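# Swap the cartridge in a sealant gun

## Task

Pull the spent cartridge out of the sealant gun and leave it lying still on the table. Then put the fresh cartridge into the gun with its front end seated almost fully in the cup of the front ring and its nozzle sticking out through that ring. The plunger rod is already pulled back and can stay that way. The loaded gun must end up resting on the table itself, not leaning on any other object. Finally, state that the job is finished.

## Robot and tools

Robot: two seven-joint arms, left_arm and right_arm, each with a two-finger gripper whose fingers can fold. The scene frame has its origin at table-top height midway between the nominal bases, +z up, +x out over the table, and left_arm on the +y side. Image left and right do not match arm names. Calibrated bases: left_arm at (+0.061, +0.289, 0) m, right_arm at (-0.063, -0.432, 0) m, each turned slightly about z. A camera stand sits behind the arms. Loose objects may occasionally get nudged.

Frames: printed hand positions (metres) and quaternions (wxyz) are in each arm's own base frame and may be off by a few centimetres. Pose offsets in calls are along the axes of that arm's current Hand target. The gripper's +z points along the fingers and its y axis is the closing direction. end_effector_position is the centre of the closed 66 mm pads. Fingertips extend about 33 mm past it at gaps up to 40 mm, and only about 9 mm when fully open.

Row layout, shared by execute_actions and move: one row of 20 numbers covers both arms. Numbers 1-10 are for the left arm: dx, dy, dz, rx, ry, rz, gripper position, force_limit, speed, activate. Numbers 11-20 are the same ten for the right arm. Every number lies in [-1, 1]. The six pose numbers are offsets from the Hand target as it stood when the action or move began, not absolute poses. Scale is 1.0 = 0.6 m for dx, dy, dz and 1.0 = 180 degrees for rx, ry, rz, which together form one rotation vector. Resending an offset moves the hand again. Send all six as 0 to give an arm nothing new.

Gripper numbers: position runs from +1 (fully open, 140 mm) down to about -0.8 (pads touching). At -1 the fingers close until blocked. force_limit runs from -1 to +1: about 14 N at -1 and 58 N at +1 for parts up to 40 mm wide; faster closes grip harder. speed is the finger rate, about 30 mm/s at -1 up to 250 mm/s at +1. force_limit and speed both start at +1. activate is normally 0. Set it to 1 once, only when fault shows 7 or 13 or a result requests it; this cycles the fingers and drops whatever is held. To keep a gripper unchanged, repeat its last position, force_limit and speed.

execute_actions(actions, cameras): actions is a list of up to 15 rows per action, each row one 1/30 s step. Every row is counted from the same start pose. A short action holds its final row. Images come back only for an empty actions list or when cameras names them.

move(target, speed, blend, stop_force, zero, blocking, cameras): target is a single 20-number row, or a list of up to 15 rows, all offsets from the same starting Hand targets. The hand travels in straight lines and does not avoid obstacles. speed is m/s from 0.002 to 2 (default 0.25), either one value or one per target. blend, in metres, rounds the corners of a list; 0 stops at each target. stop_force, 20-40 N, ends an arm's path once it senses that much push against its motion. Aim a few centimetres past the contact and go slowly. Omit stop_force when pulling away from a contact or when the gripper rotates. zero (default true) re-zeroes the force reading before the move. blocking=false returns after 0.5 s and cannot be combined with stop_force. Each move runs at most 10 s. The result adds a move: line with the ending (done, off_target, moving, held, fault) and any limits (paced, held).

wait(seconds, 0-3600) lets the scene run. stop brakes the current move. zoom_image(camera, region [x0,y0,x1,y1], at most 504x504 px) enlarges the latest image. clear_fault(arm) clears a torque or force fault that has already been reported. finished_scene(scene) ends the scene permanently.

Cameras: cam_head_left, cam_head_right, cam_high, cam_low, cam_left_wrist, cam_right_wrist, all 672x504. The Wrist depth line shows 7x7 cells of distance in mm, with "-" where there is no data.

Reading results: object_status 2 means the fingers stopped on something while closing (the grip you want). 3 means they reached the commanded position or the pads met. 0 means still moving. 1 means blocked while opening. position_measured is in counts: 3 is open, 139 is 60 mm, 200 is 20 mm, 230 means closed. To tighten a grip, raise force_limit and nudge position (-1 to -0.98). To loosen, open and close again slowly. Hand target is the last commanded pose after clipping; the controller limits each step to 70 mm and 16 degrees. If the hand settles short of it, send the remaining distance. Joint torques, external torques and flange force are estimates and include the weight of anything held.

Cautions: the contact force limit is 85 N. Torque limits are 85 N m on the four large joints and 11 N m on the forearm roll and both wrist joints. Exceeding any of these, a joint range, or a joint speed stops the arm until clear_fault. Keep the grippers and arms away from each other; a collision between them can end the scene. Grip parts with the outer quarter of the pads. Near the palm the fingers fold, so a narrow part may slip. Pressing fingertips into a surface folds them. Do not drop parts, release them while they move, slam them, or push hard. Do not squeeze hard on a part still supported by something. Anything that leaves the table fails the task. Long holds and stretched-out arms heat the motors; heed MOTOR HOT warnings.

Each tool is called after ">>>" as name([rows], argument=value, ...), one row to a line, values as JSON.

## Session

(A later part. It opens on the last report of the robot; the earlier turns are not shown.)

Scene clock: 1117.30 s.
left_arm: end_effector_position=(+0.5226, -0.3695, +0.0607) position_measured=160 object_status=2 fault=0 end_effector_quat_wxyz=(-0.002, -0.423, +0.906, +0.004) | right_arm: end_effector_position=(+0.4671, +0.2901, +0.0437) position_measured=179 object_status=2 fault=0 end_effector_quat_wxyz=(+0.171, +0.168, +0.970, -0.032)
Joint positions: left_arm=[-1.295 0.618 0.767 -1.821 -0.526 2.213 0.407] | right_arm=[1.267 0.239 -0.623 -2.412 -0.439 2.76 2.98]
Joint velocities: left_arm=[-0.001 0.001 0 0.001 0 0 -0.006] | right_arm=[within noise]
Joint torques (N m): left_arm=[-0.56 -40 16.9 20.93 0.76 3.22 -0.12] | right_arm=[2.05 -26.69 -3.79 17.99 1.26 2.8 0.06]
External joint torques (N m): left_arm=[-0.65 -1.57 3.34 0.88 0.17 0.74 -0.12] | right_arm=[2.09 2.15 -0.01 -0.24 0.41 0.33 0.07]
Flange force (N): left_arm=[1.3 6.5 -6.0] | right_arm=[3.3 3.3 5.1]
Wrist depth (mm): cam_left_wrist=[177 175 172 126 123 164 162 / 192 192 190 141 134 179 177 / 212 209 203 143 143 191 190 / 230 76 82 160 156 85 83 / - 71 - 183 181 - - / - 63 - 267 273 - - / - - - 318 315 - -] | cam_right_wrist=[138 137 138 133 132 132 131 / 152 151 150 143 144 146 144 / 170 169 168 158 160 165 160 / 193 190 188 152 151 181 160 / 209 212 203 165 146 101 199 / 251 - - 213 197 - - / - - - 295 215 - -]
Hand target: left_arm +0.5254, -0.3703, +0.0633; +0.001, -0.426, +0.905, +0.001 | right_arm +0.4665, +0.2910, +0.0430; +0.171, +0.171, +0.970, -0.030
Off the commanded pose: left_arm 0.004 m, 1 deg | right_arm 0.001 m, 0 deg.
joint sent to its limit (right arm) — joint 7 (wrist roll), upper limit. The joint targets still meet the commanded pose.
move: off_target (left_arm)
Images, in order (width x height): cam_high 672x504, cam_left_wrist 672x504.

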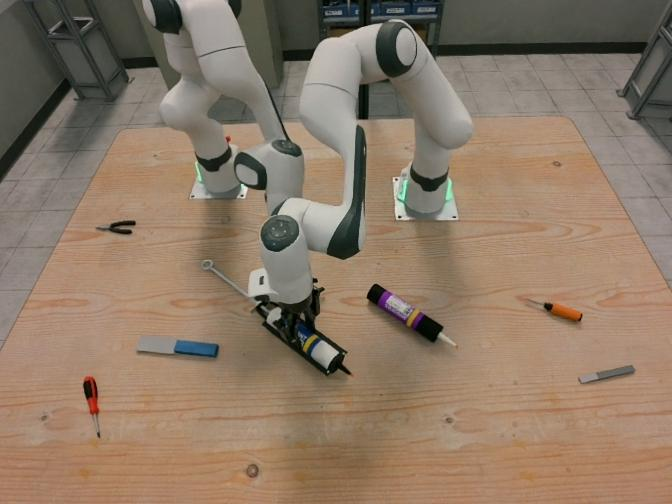

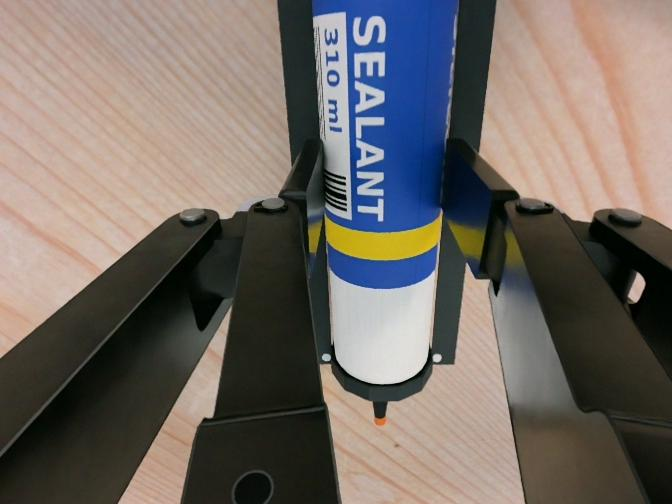

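>>> move(target=[-0.014,0,0,0,0,0,-1,0.1,-1,0,0,0,0,0,0,0,-1,0,-1,0], speed=0.02, stop_force=22, cameras=["cam_left_wrist","cam_high","cam_low"])

>>> zoom_image(camera="cam_left_wrist", region=[300, 340, 470, 460])

>>> zoom_image(camera="cam_high", region=[230, 270, 370, 390])

Scene clock: 1125.50 s.
left_arm: end_effector_position=(+0.5266, -0.3640, +0.0602) position_measured=160 object_status=2 fault=0 end_effector_quat_wxyz=(-0.002, -0.427, +0.904, +0.004) | right_arm: end_effector_position=(+0.4672, +0.2903, +0.0437) position_measured=179 object_status=2 fault=0 end_effector_quat_wxyz=(+0.171, +0.167, +0.970, -0.031)
Joint positions: left_arm=[-1.284 0.62 0.766 -1.82 -0.526 2.213 0.409] | right_arm=[1.268 0.239 -0.623 -2.412 -0.439 2.761 2.98]
Joint torques (N m): left_arm=[1.46 -40.06 17.12 21.59 0.78 3.32 0.28] | right_arm=[2 -27.26 -3.84 18.15 1.24 2.68 0.04]
External joint torques (N m): left_arm=[1.36 -1.6 3.55 1.59 0.18 0.85 0.28] | right_arm=[1.82 1.68 -0.26 -0.12 0.4 0.18 0.05]
Flange force (N): left_arm=[-2.8 0.0 -4.5] | right_arm=[2.8 2.5 3.5]
Wrist depth (mm): cam_left_wrist=[177 174 172 126 123 163 161 / 192 191 189 141 134 178 176 / 211 208 201 143 143 190 191 / 230 76 82 160 157 85 83 / - 71 - 183 180 - - / - 63 - 275 274 - - / - - - 319 316 - -] | cam_right_wrist=[138 137 138 132 131 132 131 / 152 151 150 143 144 146 144 / 170 169 168 158 160 165 160 / 193 190 188 152 151 181 160 / 210 213 203 165 145 101 200 / 252 - - 213 197 - - / - - - 299 221 - -]
Hand target: left_arm +0.5308, -0.3638, +0.0633; +0.001, -0.426, +0.905, +0.001 | right_arm +0.4665, +0.2910, +0.0430; +0.171, +0.171, +0.970, -0.030
Off the commanded pose: left_arm 0.005 m, 1 deg | right_arm 0.001 m, 0 deg.
joint sent to its limit (right arm) — joint 7 (wrist roll), upper limit. The joint targets still meet the commanded pose.
move: off_target (left_arm)
Images, in order (width x height): cam_high 672x504, cam_low 672x504, cam_left_wrist 672x504.

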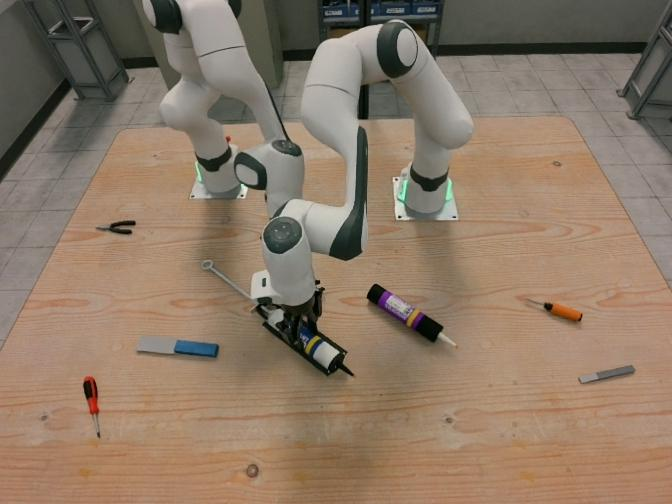

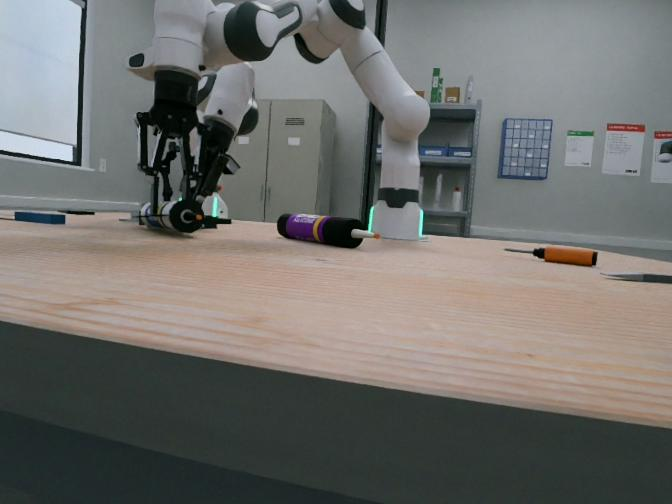

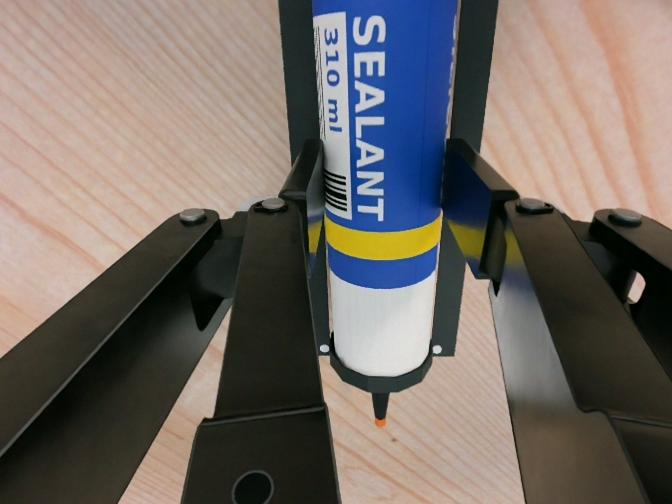

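Scaled by 2.965.

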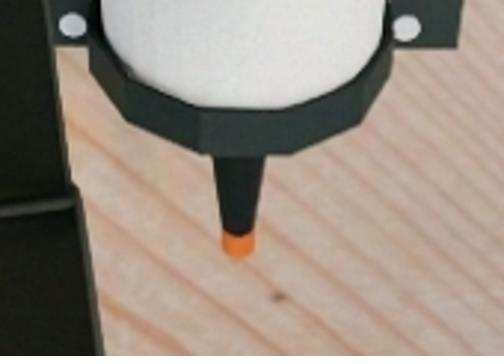

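Scaled by 3.600.

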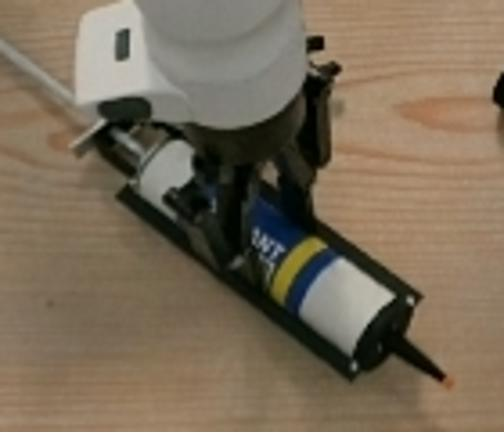

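>>> move(target=[-0.014,0,0,0,0,0,-1,0.1,-1,0,0,0,0,0,0,0,-1,0,-1,0], speed=0.02, stop_force=22, zero=false, cameras=["cam_left_wrist","cam_high","cam_low"])

>>> zoom_image(camera="cam_left_wrist", region=[300, 340, 470, 460])

>>> zoom_image(camera="cam_high", region=[230, 270, 370, 390])

Scene clock: 1136.13 s.
left_arm: end_effector_position=(+0.5280, -0.3611, +0.0594) position_measured=160 object_status=2 fault=0 end_effector_quat_wxyz=(-0.005, -0.425, +0.905, +0.005) | right_arm: end_effector_position=(+0.4682, +0.2925, +0.0447) position_measured=179 object_status=2 fault=0 end_effector_quat_wxyz=(+0.173, +0.167, +0.970, -0.028)
Joint positions: left_arm=[-1.271 0.62 0.761 -1.817 -0.527 2.209 0.419] | right_arm=[1.268 0.239 -0.623 -2.411 -0.439 2.766 2.98]
Joint torques (N m): left_arm=[3.51 -39.89 19.45 21.62 1.07 3.87 0.3] | right_arm=[1.85 -27.3 -4.04 17.13 1.28 1.9 0.08]
External joint torques (N m): left_arm=[3.56 -1.01 5.95 1.41 0.48 1.38 0.29] | right_arm=[1.74 1.65 -0.39 -1.17 0.43 -0.6 0.09]
Flange force (N): left_arm=[-6.5 -1.2 -4.0] | right_arm=[3.9 0.2 0.8]
Wrist depth (mm): cam_left_wrist=[175 174 171 127 123 163 162 / 191 190 188 141 134 177 176 / 209 207 200 143 143 190 190 / 228 76 82 159 157 85 83 / - 71 - 182 180 - - / - 63 - 271 272 - - / - - - 314 313 - -] | cam_right_wrist=[138 137 138 133 132 133 132 / 153 152 150 143 145 147 146 / 170 169 169 159 161 163 161 / 193 191 189 152 151 183 157 / 209 213 205 165 145 101 202 / 252 - - 214 199 - - / - - - 301 299 - -]
Hand target: left_arm +0.5361, -0.3573, +0.0633; +0.001, -0.426, +0.905, +0.001 | right_arm +0.4665, +0.2910, +0.0430; +0.171, +0.171, +0.970, -0.030
Off the commanded pose: left_arm 0.010 m, 1 deg | right_arm 0.003 m, 1 deg.
joint sent to its limit (right arm) — joint 7 (wrist roll), upper limit. The joint targets still meet the commanded pose.
move: off_target (left_arm)
Images, in order (width x height): cam_high 672x504, cam_low 672x504, cam_left_wrist 672x504.

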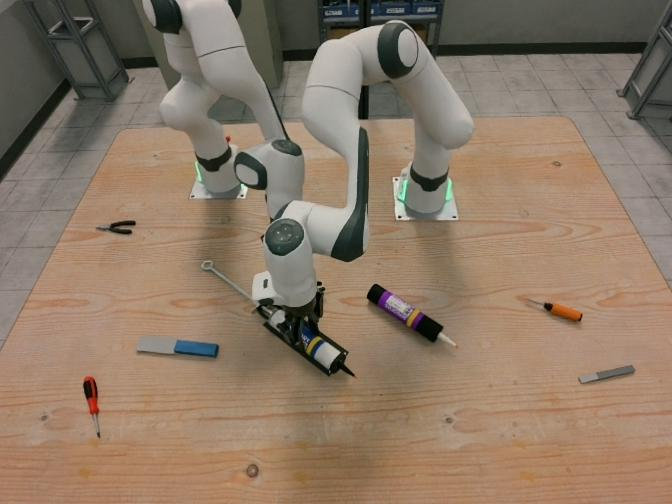

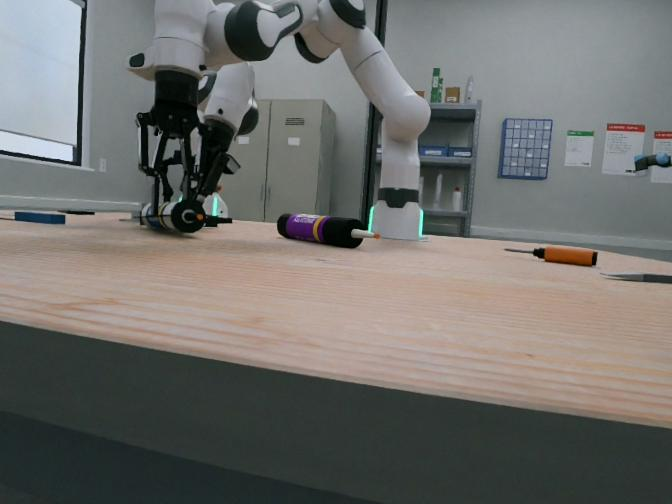

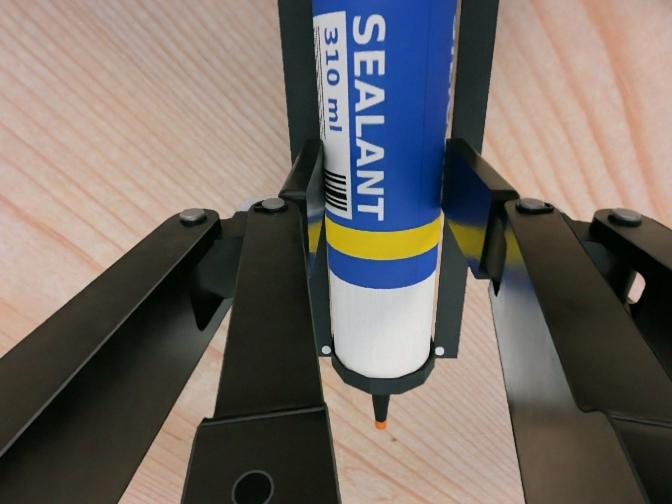

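Scaled by 2.965.

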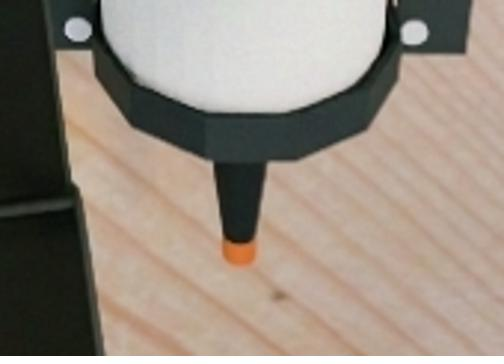

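Scaled by 3.600.

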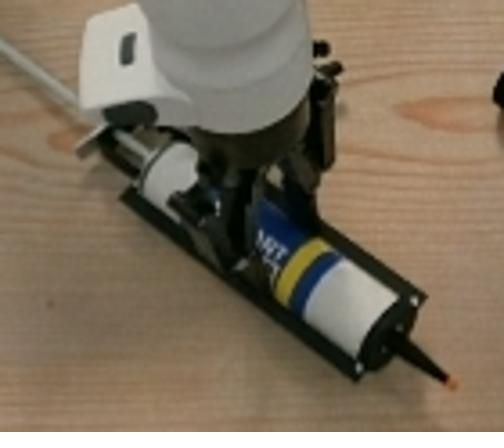

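>>> move(target=[0.008,0,0,0,0,0,-1,0.1,-1,0,0,0,0,0,0,0,-1,0,-1,0], speed=0.02, cameras=["cam_left_wrist"])

>>> zoom_image(camera="cam_left_wrist", region=[300, 340, 470, 460])

Scene clock: 1151.37 s.
left_arm: end_effector_position=(+0.5279, -0.3615, +0.0598) position_measured=160 object_status=2 fault=0 end_effector_quat_wxyz=(-0.004, -0.425, +0.905, +0.005) | right_arm: end_effector_position=(+0.4682, +0.2924, +0.0445) position_measured=179 object_status=2 fault=0 end_effector_quat_wxyz=(+0.173, +0.167, +0.970, -0.029)
Joint positions: left_arm=[-1.274 0.62 0.762 -1.817 -0.527 2.209 0.419] | right_arm=[1.268 0.239 -0.623 -2.411 -0.439 2.766 2.98]
Joint velocities: left_arm=[-0.004 0 0.003 0.001 0.001 0.001 -0.001] | right_arm=[within noise]
Joint torques (N m): left_arm=[0.61 -40.45 17.9 21.18 1 3.68 0.03] | right_arm=[1.82 -27.55 -4.12 17.99 1.27 2.37 0.05]
External joint torques (N m): left_arm=[0.64 -1.86 4.46 1.1 0.41 1.21 0.03] | right_arm=[1.75 1.43 -0.43 -0.3 0.41 -0.13 0.06]
Flange force (N): left_arm=[-0.9 6.0 -6.1] | right_arm=[2.9 1.6 1.7]
Wrist depth (mm): cam_left_wrist=[175 174 171 127 123 163 162 / 191 190 187 141 134 178 176 / 210 207 200 143 143 190 190 / 228 76 82 159 157 85 83 / - 72 - 183 180 - - / - 63 - 273 274 - - / - - - 316 314 - -] | cam_right_wrist=[138 137 139 133 132 133 132 / 152 152 151 143 145 147 145 / 170 169 168 159 160 164 161 / 193 191 189 152 151 182 160 / 209 213 205 165 145 101 201 / 251 - - 217 202 - - / - - - 302 299 - -]
Hand target: left_arm +0.5331, -0.3610, +0.0633; +0.001, -0.426, +0.905, +0.001 | right_arm +0.4665, +0.2910, +0.0430; +0.171, +0.171, +0.970, -0.030
Off the commanded pose: left_arm 0.006 m, 1 deg | right_arm 0.003 m, 1 deg.
joint sent to its limit (right arm) — joint 7 (wrist roll), upper limit. The joint targets still meet the commanded pose.
move: off_target (left_arm)

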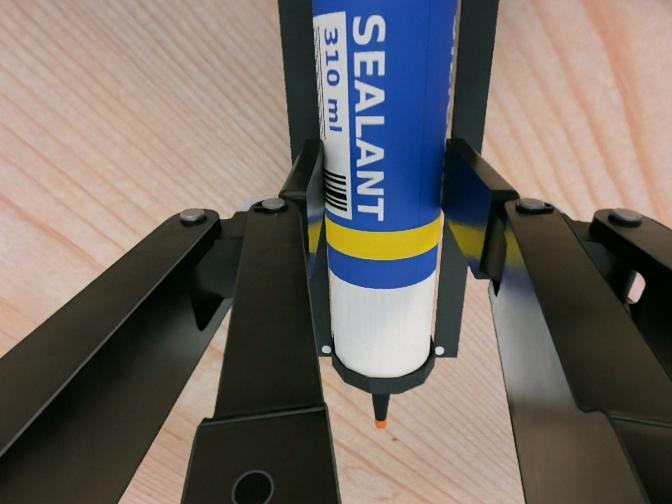

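Scaled by 2.965.

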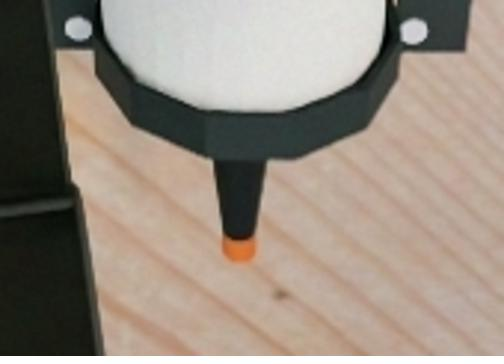

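>>> move(target=[0,0,0,0,0,0,0.1,0.1,-1,0,0,0,0,0,0,0,-1,0,-1,0], speed=0.05, cameras=["cam_left_wrist"])

Scene clock: 1157.33 s.
left_arm: end_effector_position=(+0.5314, -0.3605, +0.0616) position_measured=117 object_status=0 fault=0 end_effector_quat_wxyz=(-0.001, -0.426, +0.905, +0.003) | right_arm: end_effector_position=(+0.4676, +0.2917, +0.0439) position_measured=179 object_status=2 fault=0 end_effector_quat_wxyz=(+0.172, +0.167, +0.970, -0.030)
Joint positions: left_arm=[-1.275 0.62 0.767 -1.816 -0.527 2.214 0.419] | right_arm=[1.268 0.24 -0.623 -2.412 -0.439 2.765 2.98]
Joint torques (N m): left_arm=[-0.14 -39.5 15.98 20.27 0.67 2.88 0.06] | right_arm=[1.82 -27.9 -4.05 18.53 1.26 2.62 0.12]
External joint torques (N m): left_arm=[0.04 -0.89 2.55 0.09 0.08 0.38 0.05] | right_arm=[1.73 0.99 -0.38 0.31 0.42 0.14 0.13]
Flange force (N): left_arm=[0.0 5.3 -3.6] | right_arm=[2.4 2.2 1.4]
Wrist depth (mm): cam_left_wrist=[178 176 174 132 127 164 163 / 195 191 190 147 138 178 177 / 214 210 136 158 151 134 191 / - 87 106 181 164 108 - / - 76 253 197 192 235 - / - - - 283 274 73 - / - - - 325 313 - -] | cam_right_wrist=[138 137 138 132 132 132 131 / 152 151 150 123 144 146 144 / 170 168 167 159 160 162 160 / 192 191 188 152 151 181 161 / 215 212 204 165 145 101 200 / 252 - - 214 198 - - / - - - 299 298 - -]
Hand target: left_arm +0.5331, -0.3610, +0.0633; +0.001, -0.426, +0.905, +0.001 | right_arm +0.4665, +0.2910, +0.0430; +0.171, +0.171, +0.970, -0.030
Off the commanded pose: left_arm 0.002 m, 0 deg | right_arm 0.002 m, 1 deg.
joint sent to its limit (right arm) — joint 7 (wrist roll), upper limit. The joint targets still meet the commanded pose.
move: done

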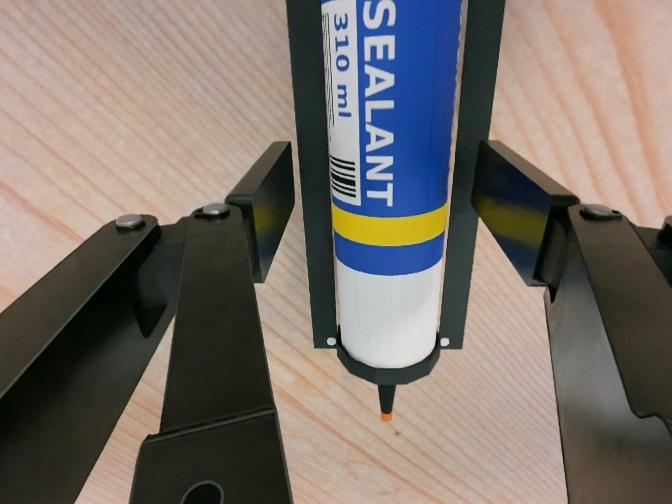

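>>> move([
  [0,0,-0.1,0,0,0,0.1,0.1,-1,0,0,0,0,0,0,0,-1,0,-1,0],
  [0.05,0,-0.25,0,0,0,0.1,0.1,-1,0,0,0,0,0,0,0,-1,0,-1,0],
], speed=[0.06,0.2], blend=[0.02,0], cameras=["cam_left_wrist","cam_high","cam_low"])

>>> zoom_image(camera="cam_left_wrist", region=[200, 60, 560, 420])

>>> zoom_image(camera="cam_low", region=[110, 160, 250, 260])

Scene clock: 1168.00 s.
left_arm: end_effector_position=(+0.5141, -0.3847, +0.2132) position_measured=117 object_status=3 fault=0 end_effector_quat_wxyz=(+0.000, -0.423, +0.906, +0.000) | right_arm: end_effector_position=(+0.4676, +0.2917, +0.0439) position_measured=179 object_status=2 fault=0 end_effector_quat_wxyz=(+0.172, +0.167, +0.970, -0.030)
Joint positions: left_arm=[-1.418 0.436 0.914 -1.686 -0.366 1.94 0.282] | right_arm=[1.268 0.24 -0.623 -2.412 -0.439 2.765 2.98]
Joint velocities: left_arm=[0 0 0.003 0 0 -0.002 -0.008] | right_arm=[within noise]
Joint torques (N m): left_arm=[-0.51 -32.6 13.32 23.01 0.8 2.53 -0.23] | right_arm=[1.85 -27.83 -4.05 18.55 1.26 2.63 0.07]
External joint torques (N m): left_arm=[-0.48 0.51 2.35 0.07 0.11 0.01 -0.23] | right_arm=[1.76 1.06 -0.38 0.36 0.41 0.14 0.08]
Flange force (N): left_arm=[0.6 3.2 -1.2] | right_arm=[2.3 2.5 1.6]
Wrist depth (mm): cam_left_wrist=[318 314 308 294 292 293 287 / 345 341 333 305 307 317 310 / 380 371 136 332 317 133 332 / - 87 106 392 386 102 - / - 71 446 445 427 - - / - - - 495 485 - - / - - - 572 551 - -] | cam_right_wrist=[138 137 138 132 132 132 132 / 152 151 150 123 145 146 145 / 170 169 168 159 160 162 160 / 192 190 188 152 151 181 160 / 215 212 203 165 145 101 201 / 251 - - 215 198 - - / - - - 298 221 - -]
Hand target: left_arm +0.5139, -0.3845, +0.2132; +0.001, -0.426, +0.905, +0.001 | right_arm +0.4665, +0.2910, +0.0430; +0.171, +0.171, +0.970, -0.030
Off the commanded pose: left_arm 0.000 m, 0 deg | right_arm 0.002 m, 1 deg.
joint sent to its limit (right arm) — joint 7 (wrist roll), upper limit. The joint targets still meet the commanded pose.
move: done
Images, in order (width x height): cam_high 672x504, cam_low 672x504, cam_left_wrist 672x504.

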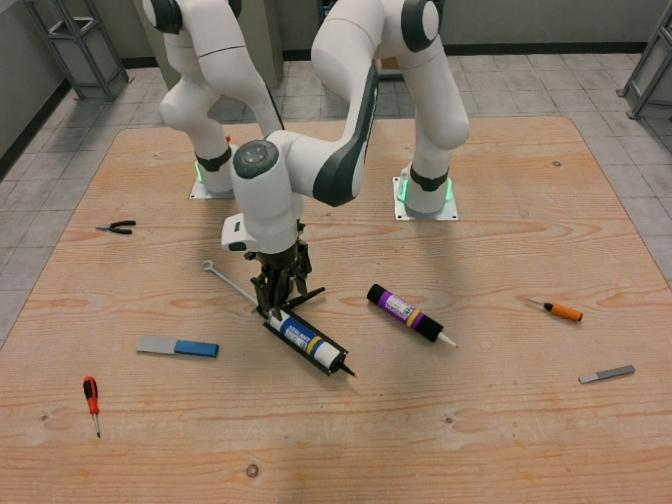

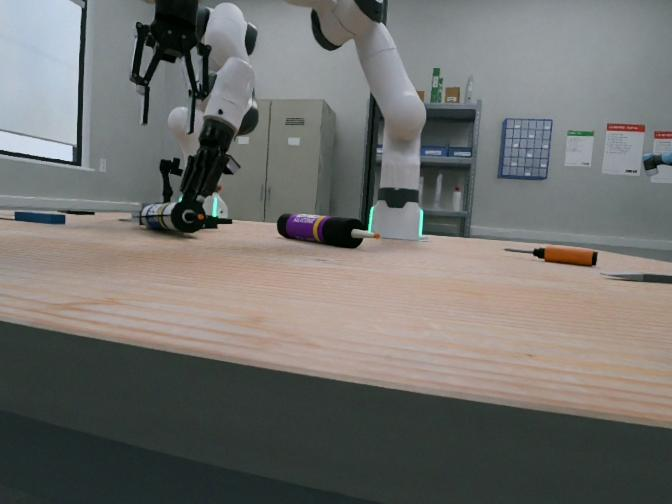

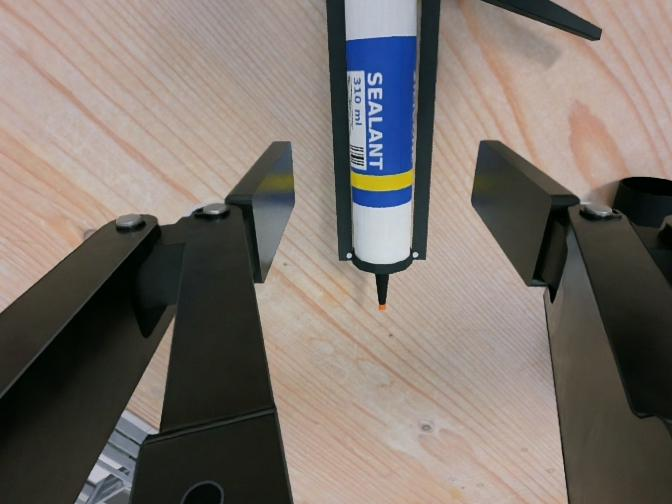

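Scaled by 1.400.

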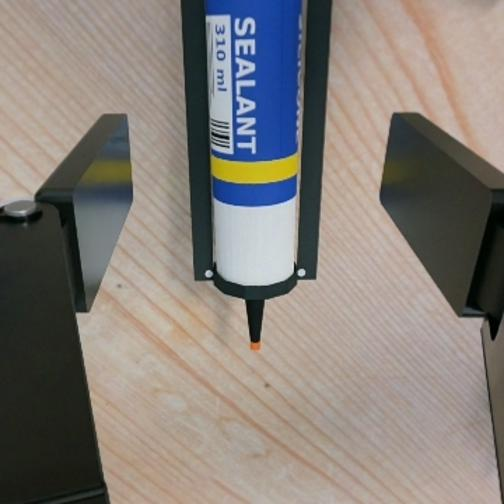

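Scaled by 3.600.

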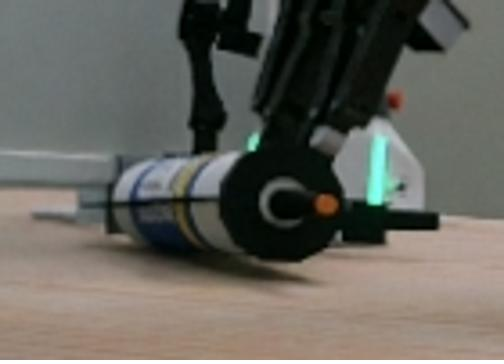

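>>> move(target=[0,0,0,0,0,0,0.1,0.1,-1,0,0,0,0,0,0,0,-0.2,0,-1,0], speed=0.05, cameras=["cam_left_wrist","cam_right_wrist","cam_low"])

>>> zoom_image(camera="cam_low", region=[110, 160, 250, 260])

Scene clock: 1177.67 s.
left_arm: end_effector_position=(+0.5140, -0.3847, +0.2132) position_measured=117 object_status=3 fault=0 end_effector_quat_wxyz=(+0.000, -0.424, +0.906, +0.000) | right_arm: end_effector_position=(+0.4675, +0.2918, +0.0439) position_measured=154 object_status=0 fault=0 end_effector_quat_wxyz=(+0.172, +0.167, +0.970, -0.030)
Joint positions: left_arm=[-1.418 0.436 0.914 -1.686 -0.366 1.94 0.28] | right_arm=[1.268 0.24 -0.623 -2.412 -0.439 2.765 2.98]
Joint torques (N m): left_arm=[-0.28 -32.71 12.98 22.99 0.87 2.52 -0.16] | right_arm=[1.74 -27.81 -4.16 18.65 1.25 2.61 0.05]
External joint torques (N m): left_arm=[-0.35 0.54 1.89 -0.04 0.17 -0.03 -0.16] | right_arm=[1.46 1.08 -0.67 0.35 0.41 0.1 0.06]
Flange force (N): left_arm=[0.4 2.6 -0.8] | right_arm=[1.8 2.2 1.7]
Wrist depth (mm): cam_left_wrist=[315 314 309 295 289 294 288 / 348 340 336 315 310 319 312 / 380 371 135 338 327 134 329 / - 87 106 389 386 102 - / - 71 448 442 429 - - / - - - 498 479 - - / - - - 567 551 - -] | cam_right_wrist=[138 137 138 132 131 132 132 / 152 151 150 123 145 146 144 / 169 168 167 159 160 163 160 / 192 190 188 149 156 178 164 / 214 212 102 165 156 109 198 / - - - 211 199 - - / - - - 298 297 - -]
Hand target: left_arm +0.5139, -0.3845, +0.2132; +0.001, -0.426, +0.905, +0.001 | right_arm +0.4665, +0.2910, +0.0430; +0.171, +0.171, +0.970, -0.030
Off the commanded pose: left_arm 0.000 m, 0 deg | right_arm 0.002 m, 1 deg.
joint at its limit (right arm) — joint 7 (wrist roll), upper limit.
move: done
Images, in order (width x height): cam_low 672x504, cam_left_wrist 672x504, cam_right_wrist 672x504.

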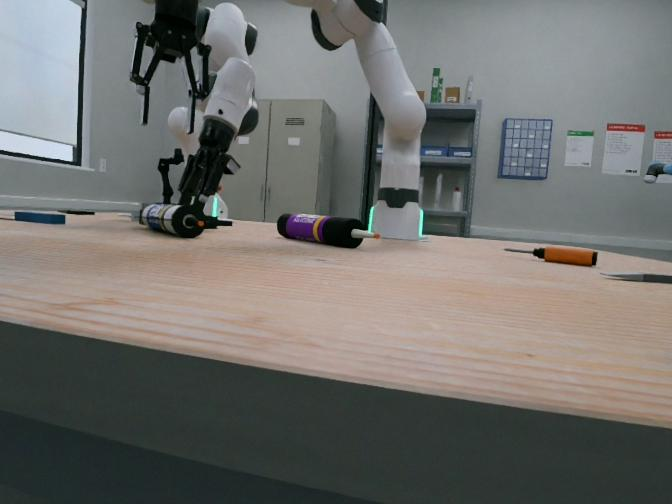

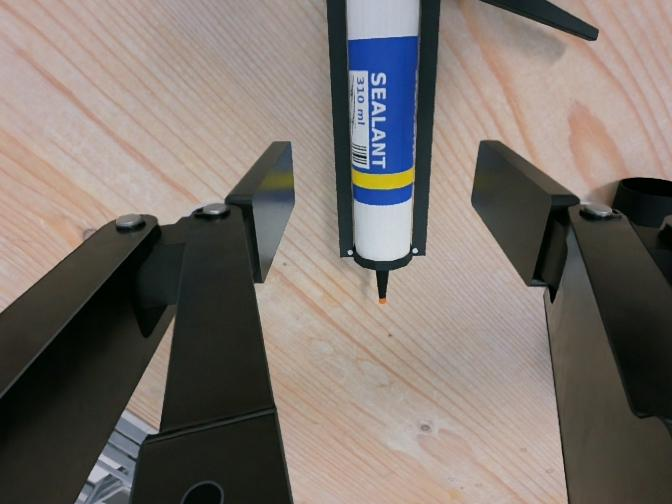

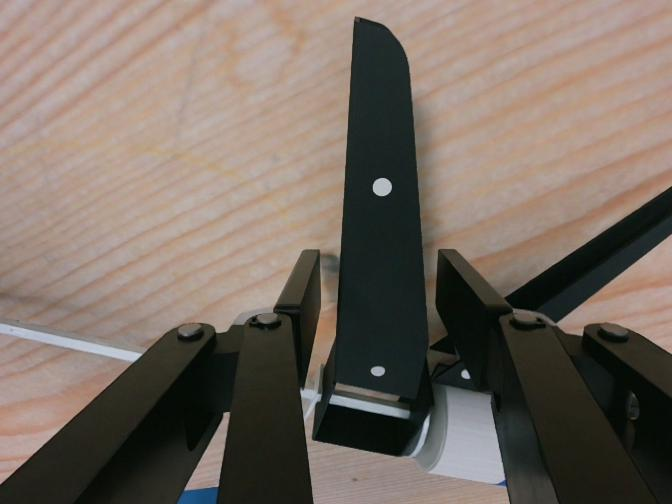

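Scaled by 3.600.

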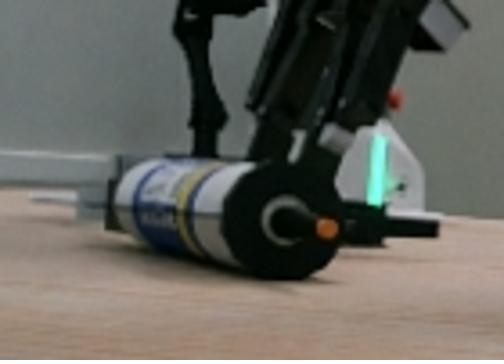

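>>> move(target=[0,0,0,0,0,0,0.1,0.1,-1,0,0,0,-0.08,0,0,0,-0.2,0,-1,0], speed=0.05, cameras=["cam_left_wrist","cam_right_wrist"])

Scene clock: 1189.33 s.
left_arm: end_effector_position=(+0.5140, -0.3847, +0.2132) position_measured=117 object_status=3 fault=0 end_effector_quat_wxyz=(+0.000, -0.424, +0.906, +0.000) | right_arm: end_effector_position=(+0.4524, +0.2978, +0.0893) position_measured=154 object_status=3 fault=0 end_effector_quat_wxyz=(+0.171, +0.166, +0.971, -0.029)
Joint positions: left_arm=[-1.418 0.436 0.914 -1.686 -0.366 1.94 0.28] | right_arm=[1.556 0.112 -0.877 -2.428 -0.448 2.641 2.98]
Joint torques (N m): left_arm=[-0.27 -32.68 12.99 23 0.88 2.52 -0.16] | right_arm=[2.35 -20.35 -2.92 20.38 1.19 2.46 0.09]
External joint torques (N m): left_arm=[-0.31 0.52 1.94 0.05 0.19 0 -0.16] | right_arm=[2.23 1.25 -0.65 0.52 0.39 -0.03 0.1]
Flange force (N): left_arm=[0.3 2.3 -1.0] | right_arm=[1.1 4.6 1.8]
Wrist depth (mm): cam_left_wrist=[316 313 309 296 288 294 287 / 345 339 334 314 312 317 313 / 379 371 136 341 334 133 332 / - 87 106 392 387 103 - / - 71 446 437 432 - - / - - - 495 484 - - / - - - 569 554 - -] | cam_right_wrist=[180 179 178 175 175 173 172 / 199 198 196 190 192 190 189 / 221 220 217 206 213 211 205 / 249 247 244 206 229 226 235 / 286 268 101 233 215 110 260 / - - - 324 264 - 78 / - - - 389 388 - -]
Hand target: left_arm +0.5139, -0.3845, +0.2132; +0.001, -0.426, +0.905, +0.001 | right_arm +0.4511, +0.2966, +0.0881; +0.171, +0.171, +0.970, -0.030
Off the commanded pose: left_arm 0.000 m, 0 deg | right_arm 0.002 m, 1 deg.
joint sent to its limit (right arm) — joint 7 (wrist roll), upper limit. The joint targets still meet the commanded pose.
move: done

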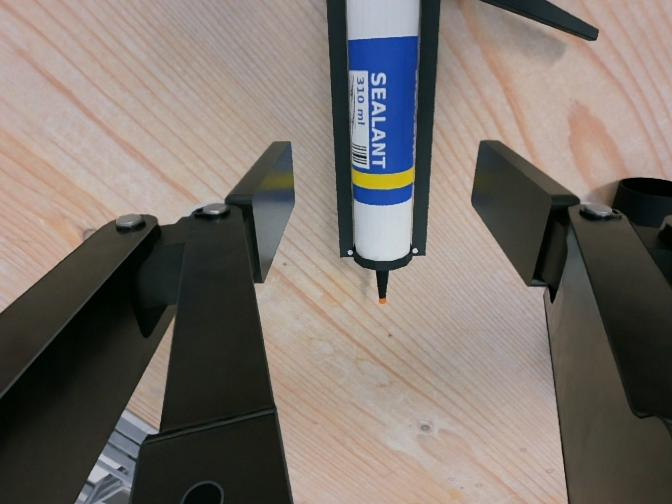

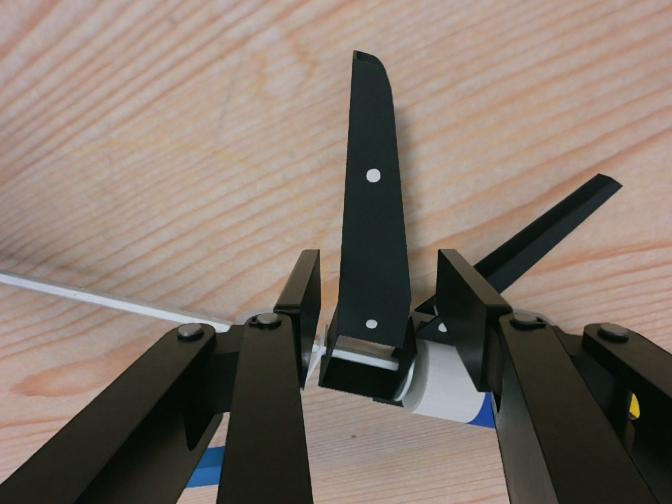

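>>> move(target=[0.1,0,-0.15,0,0,0,0.1,0.1,-1,0,0,0,-0.25,0,0,0,-0.2,0,-1,0], speed=0.15, cameras=["cam_high","cam_right_wrist","cam_low"])

>>> zoom_image(camera="cam_high", region=[190, 250, 480, 400])

>>> zoom_image(camera="cam_low", region=[110, 160, 250, 260])

Scene clock: 1199.90 s.
left_arm: end_effector_position=(+0.4758, -0.4311, +0.3031) position_measured=117 object_status=3 fault=0 end_effector_quat_wxyz=(+0.001, -0.423, +0.906, +0.000) | right_arm: end_effector_position=(+0.4031, +0.3134, +0.2300) position_measured=154 object_status=3 fault=0 end_effector_quat_wxyz=(+0.170, +0.165, +0.971, -0.031)
Joint positions: left_arm=[-1.503 0.397 0.947 -1.499 -0.322 1.731 0.154] | right_arm=[0.915 -0.232 -0.095 -2.362 -0.435 2.224 2.98]
Joint torques (N m): left_arm=[-0.08 -31.97 11.98 23.2 0.59 2.51 -0.13] | right_arm=[0.93 -22.21 0.81 24.45 0.98 2.86 0.07]
External joint torques (N m): left_arm=[-0.1 0.44 2.01 -0.01 -0.15 -0.03 -0.13] | right_arm=[0.89 1.25 0.3 0.57 0.42 0.37 0.08]
Flange force (N): left_arm=[-0.3 1.1 -0.2] | right_arm=[-0.7 5.8 1.4]
Wrist depth (mm): cam_left_wrist=[401 394 386 379 372 368 362 / 437 427 419 400 402 400 391 / 477 465 124 436 424 133 423 / - 87 106 498 488 103 - / - 71 563 550 543 - - / - - - 618 611 - - / - - - 717 692 - -] | cam_right_wrist=[310 308 304 302 299 295 295 / 341 338 334 327 331 326 320 / 382 379 375 364 364 359 359 / 433 427 412 398 392 406 403 / 492 474 96 473 157 108 432 / - - - 557 549 - 78 / - - - 665 655 - -]
Hand target: left_arm +0.4756, -0.4309, +0.3031; +0.001, -0.426, +0.905, +0.001 | right_arm +0.4028, +0.3141, +0.2290; +0.171, +0.171, +0.970, -0.030
Off the commanded pose: left_arm 0.000 m, 0 deg | right_arm 0.001 m, 1 deg.
joint sent to its limit (right arm) — joint 7 (wrist roll), upper limit. The joint targets still meet the commanded pose.
move: done
Images, in order (width x height): cam_high 672x504, cam_low 672x504, cam_right_wrist 672x504.

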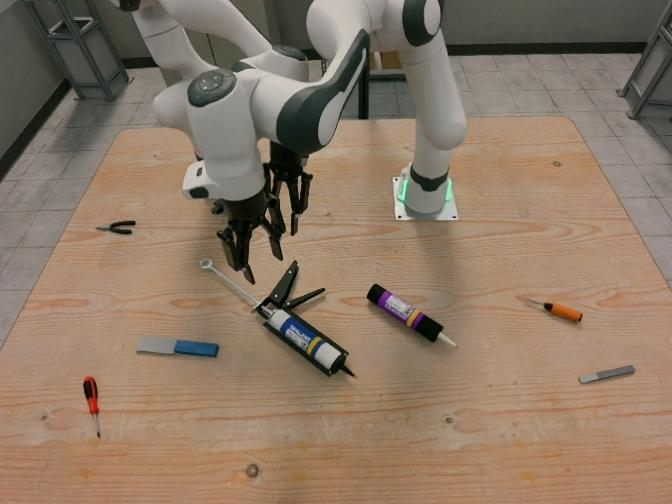

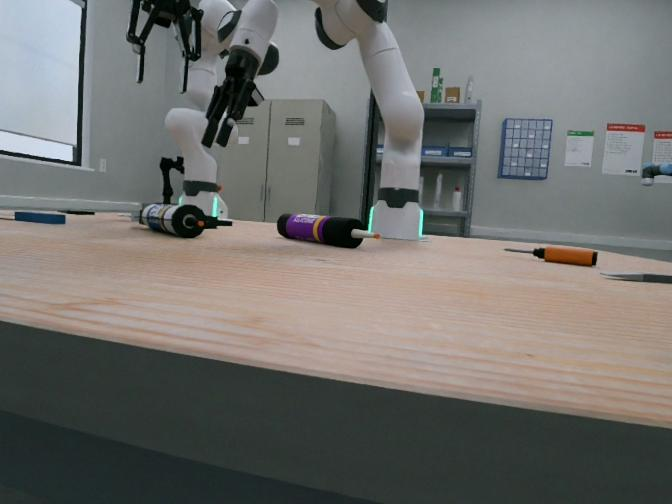

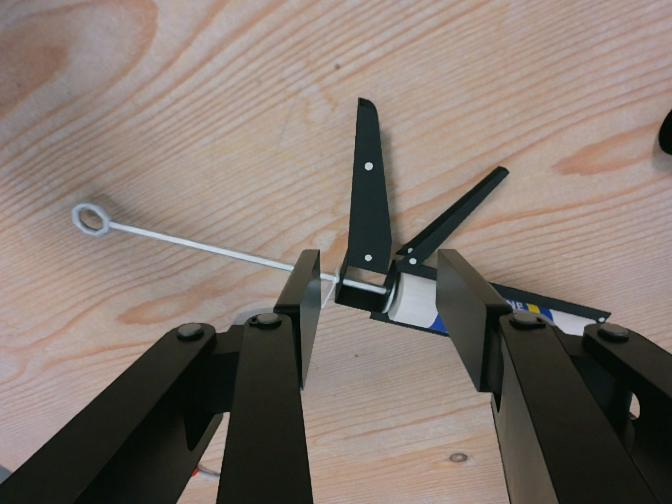

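Scaled by 1.738.

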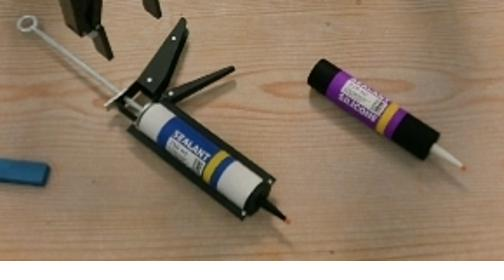

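Scaled by 3.600.

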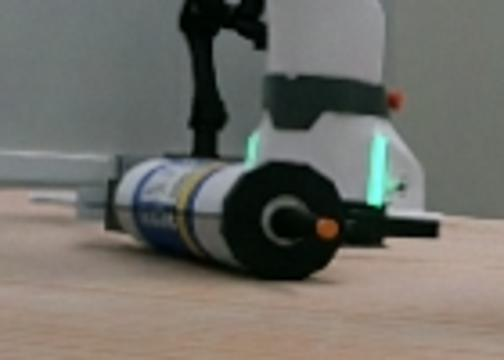

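>>> zoom_image(camera="cam_right_wrist", region=[320, 230, 460, 340])

>>> zoom_image(camera="cam_high", region=[310, 330, 370, 385])

Scaled by 3.600.

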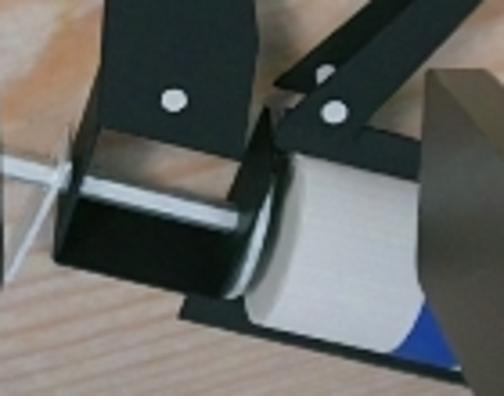

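Scaled by 8.400.

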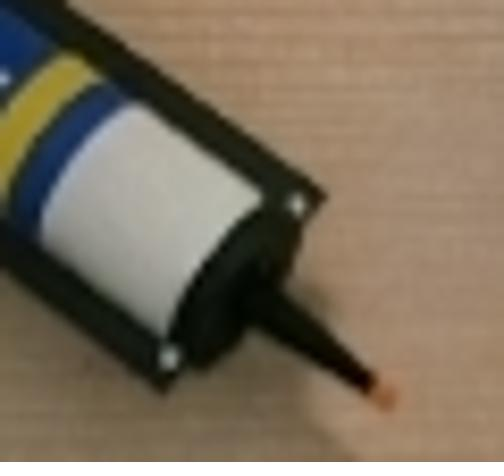

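>>> finished_scene(scene=1)

The scene is finished: the task was done.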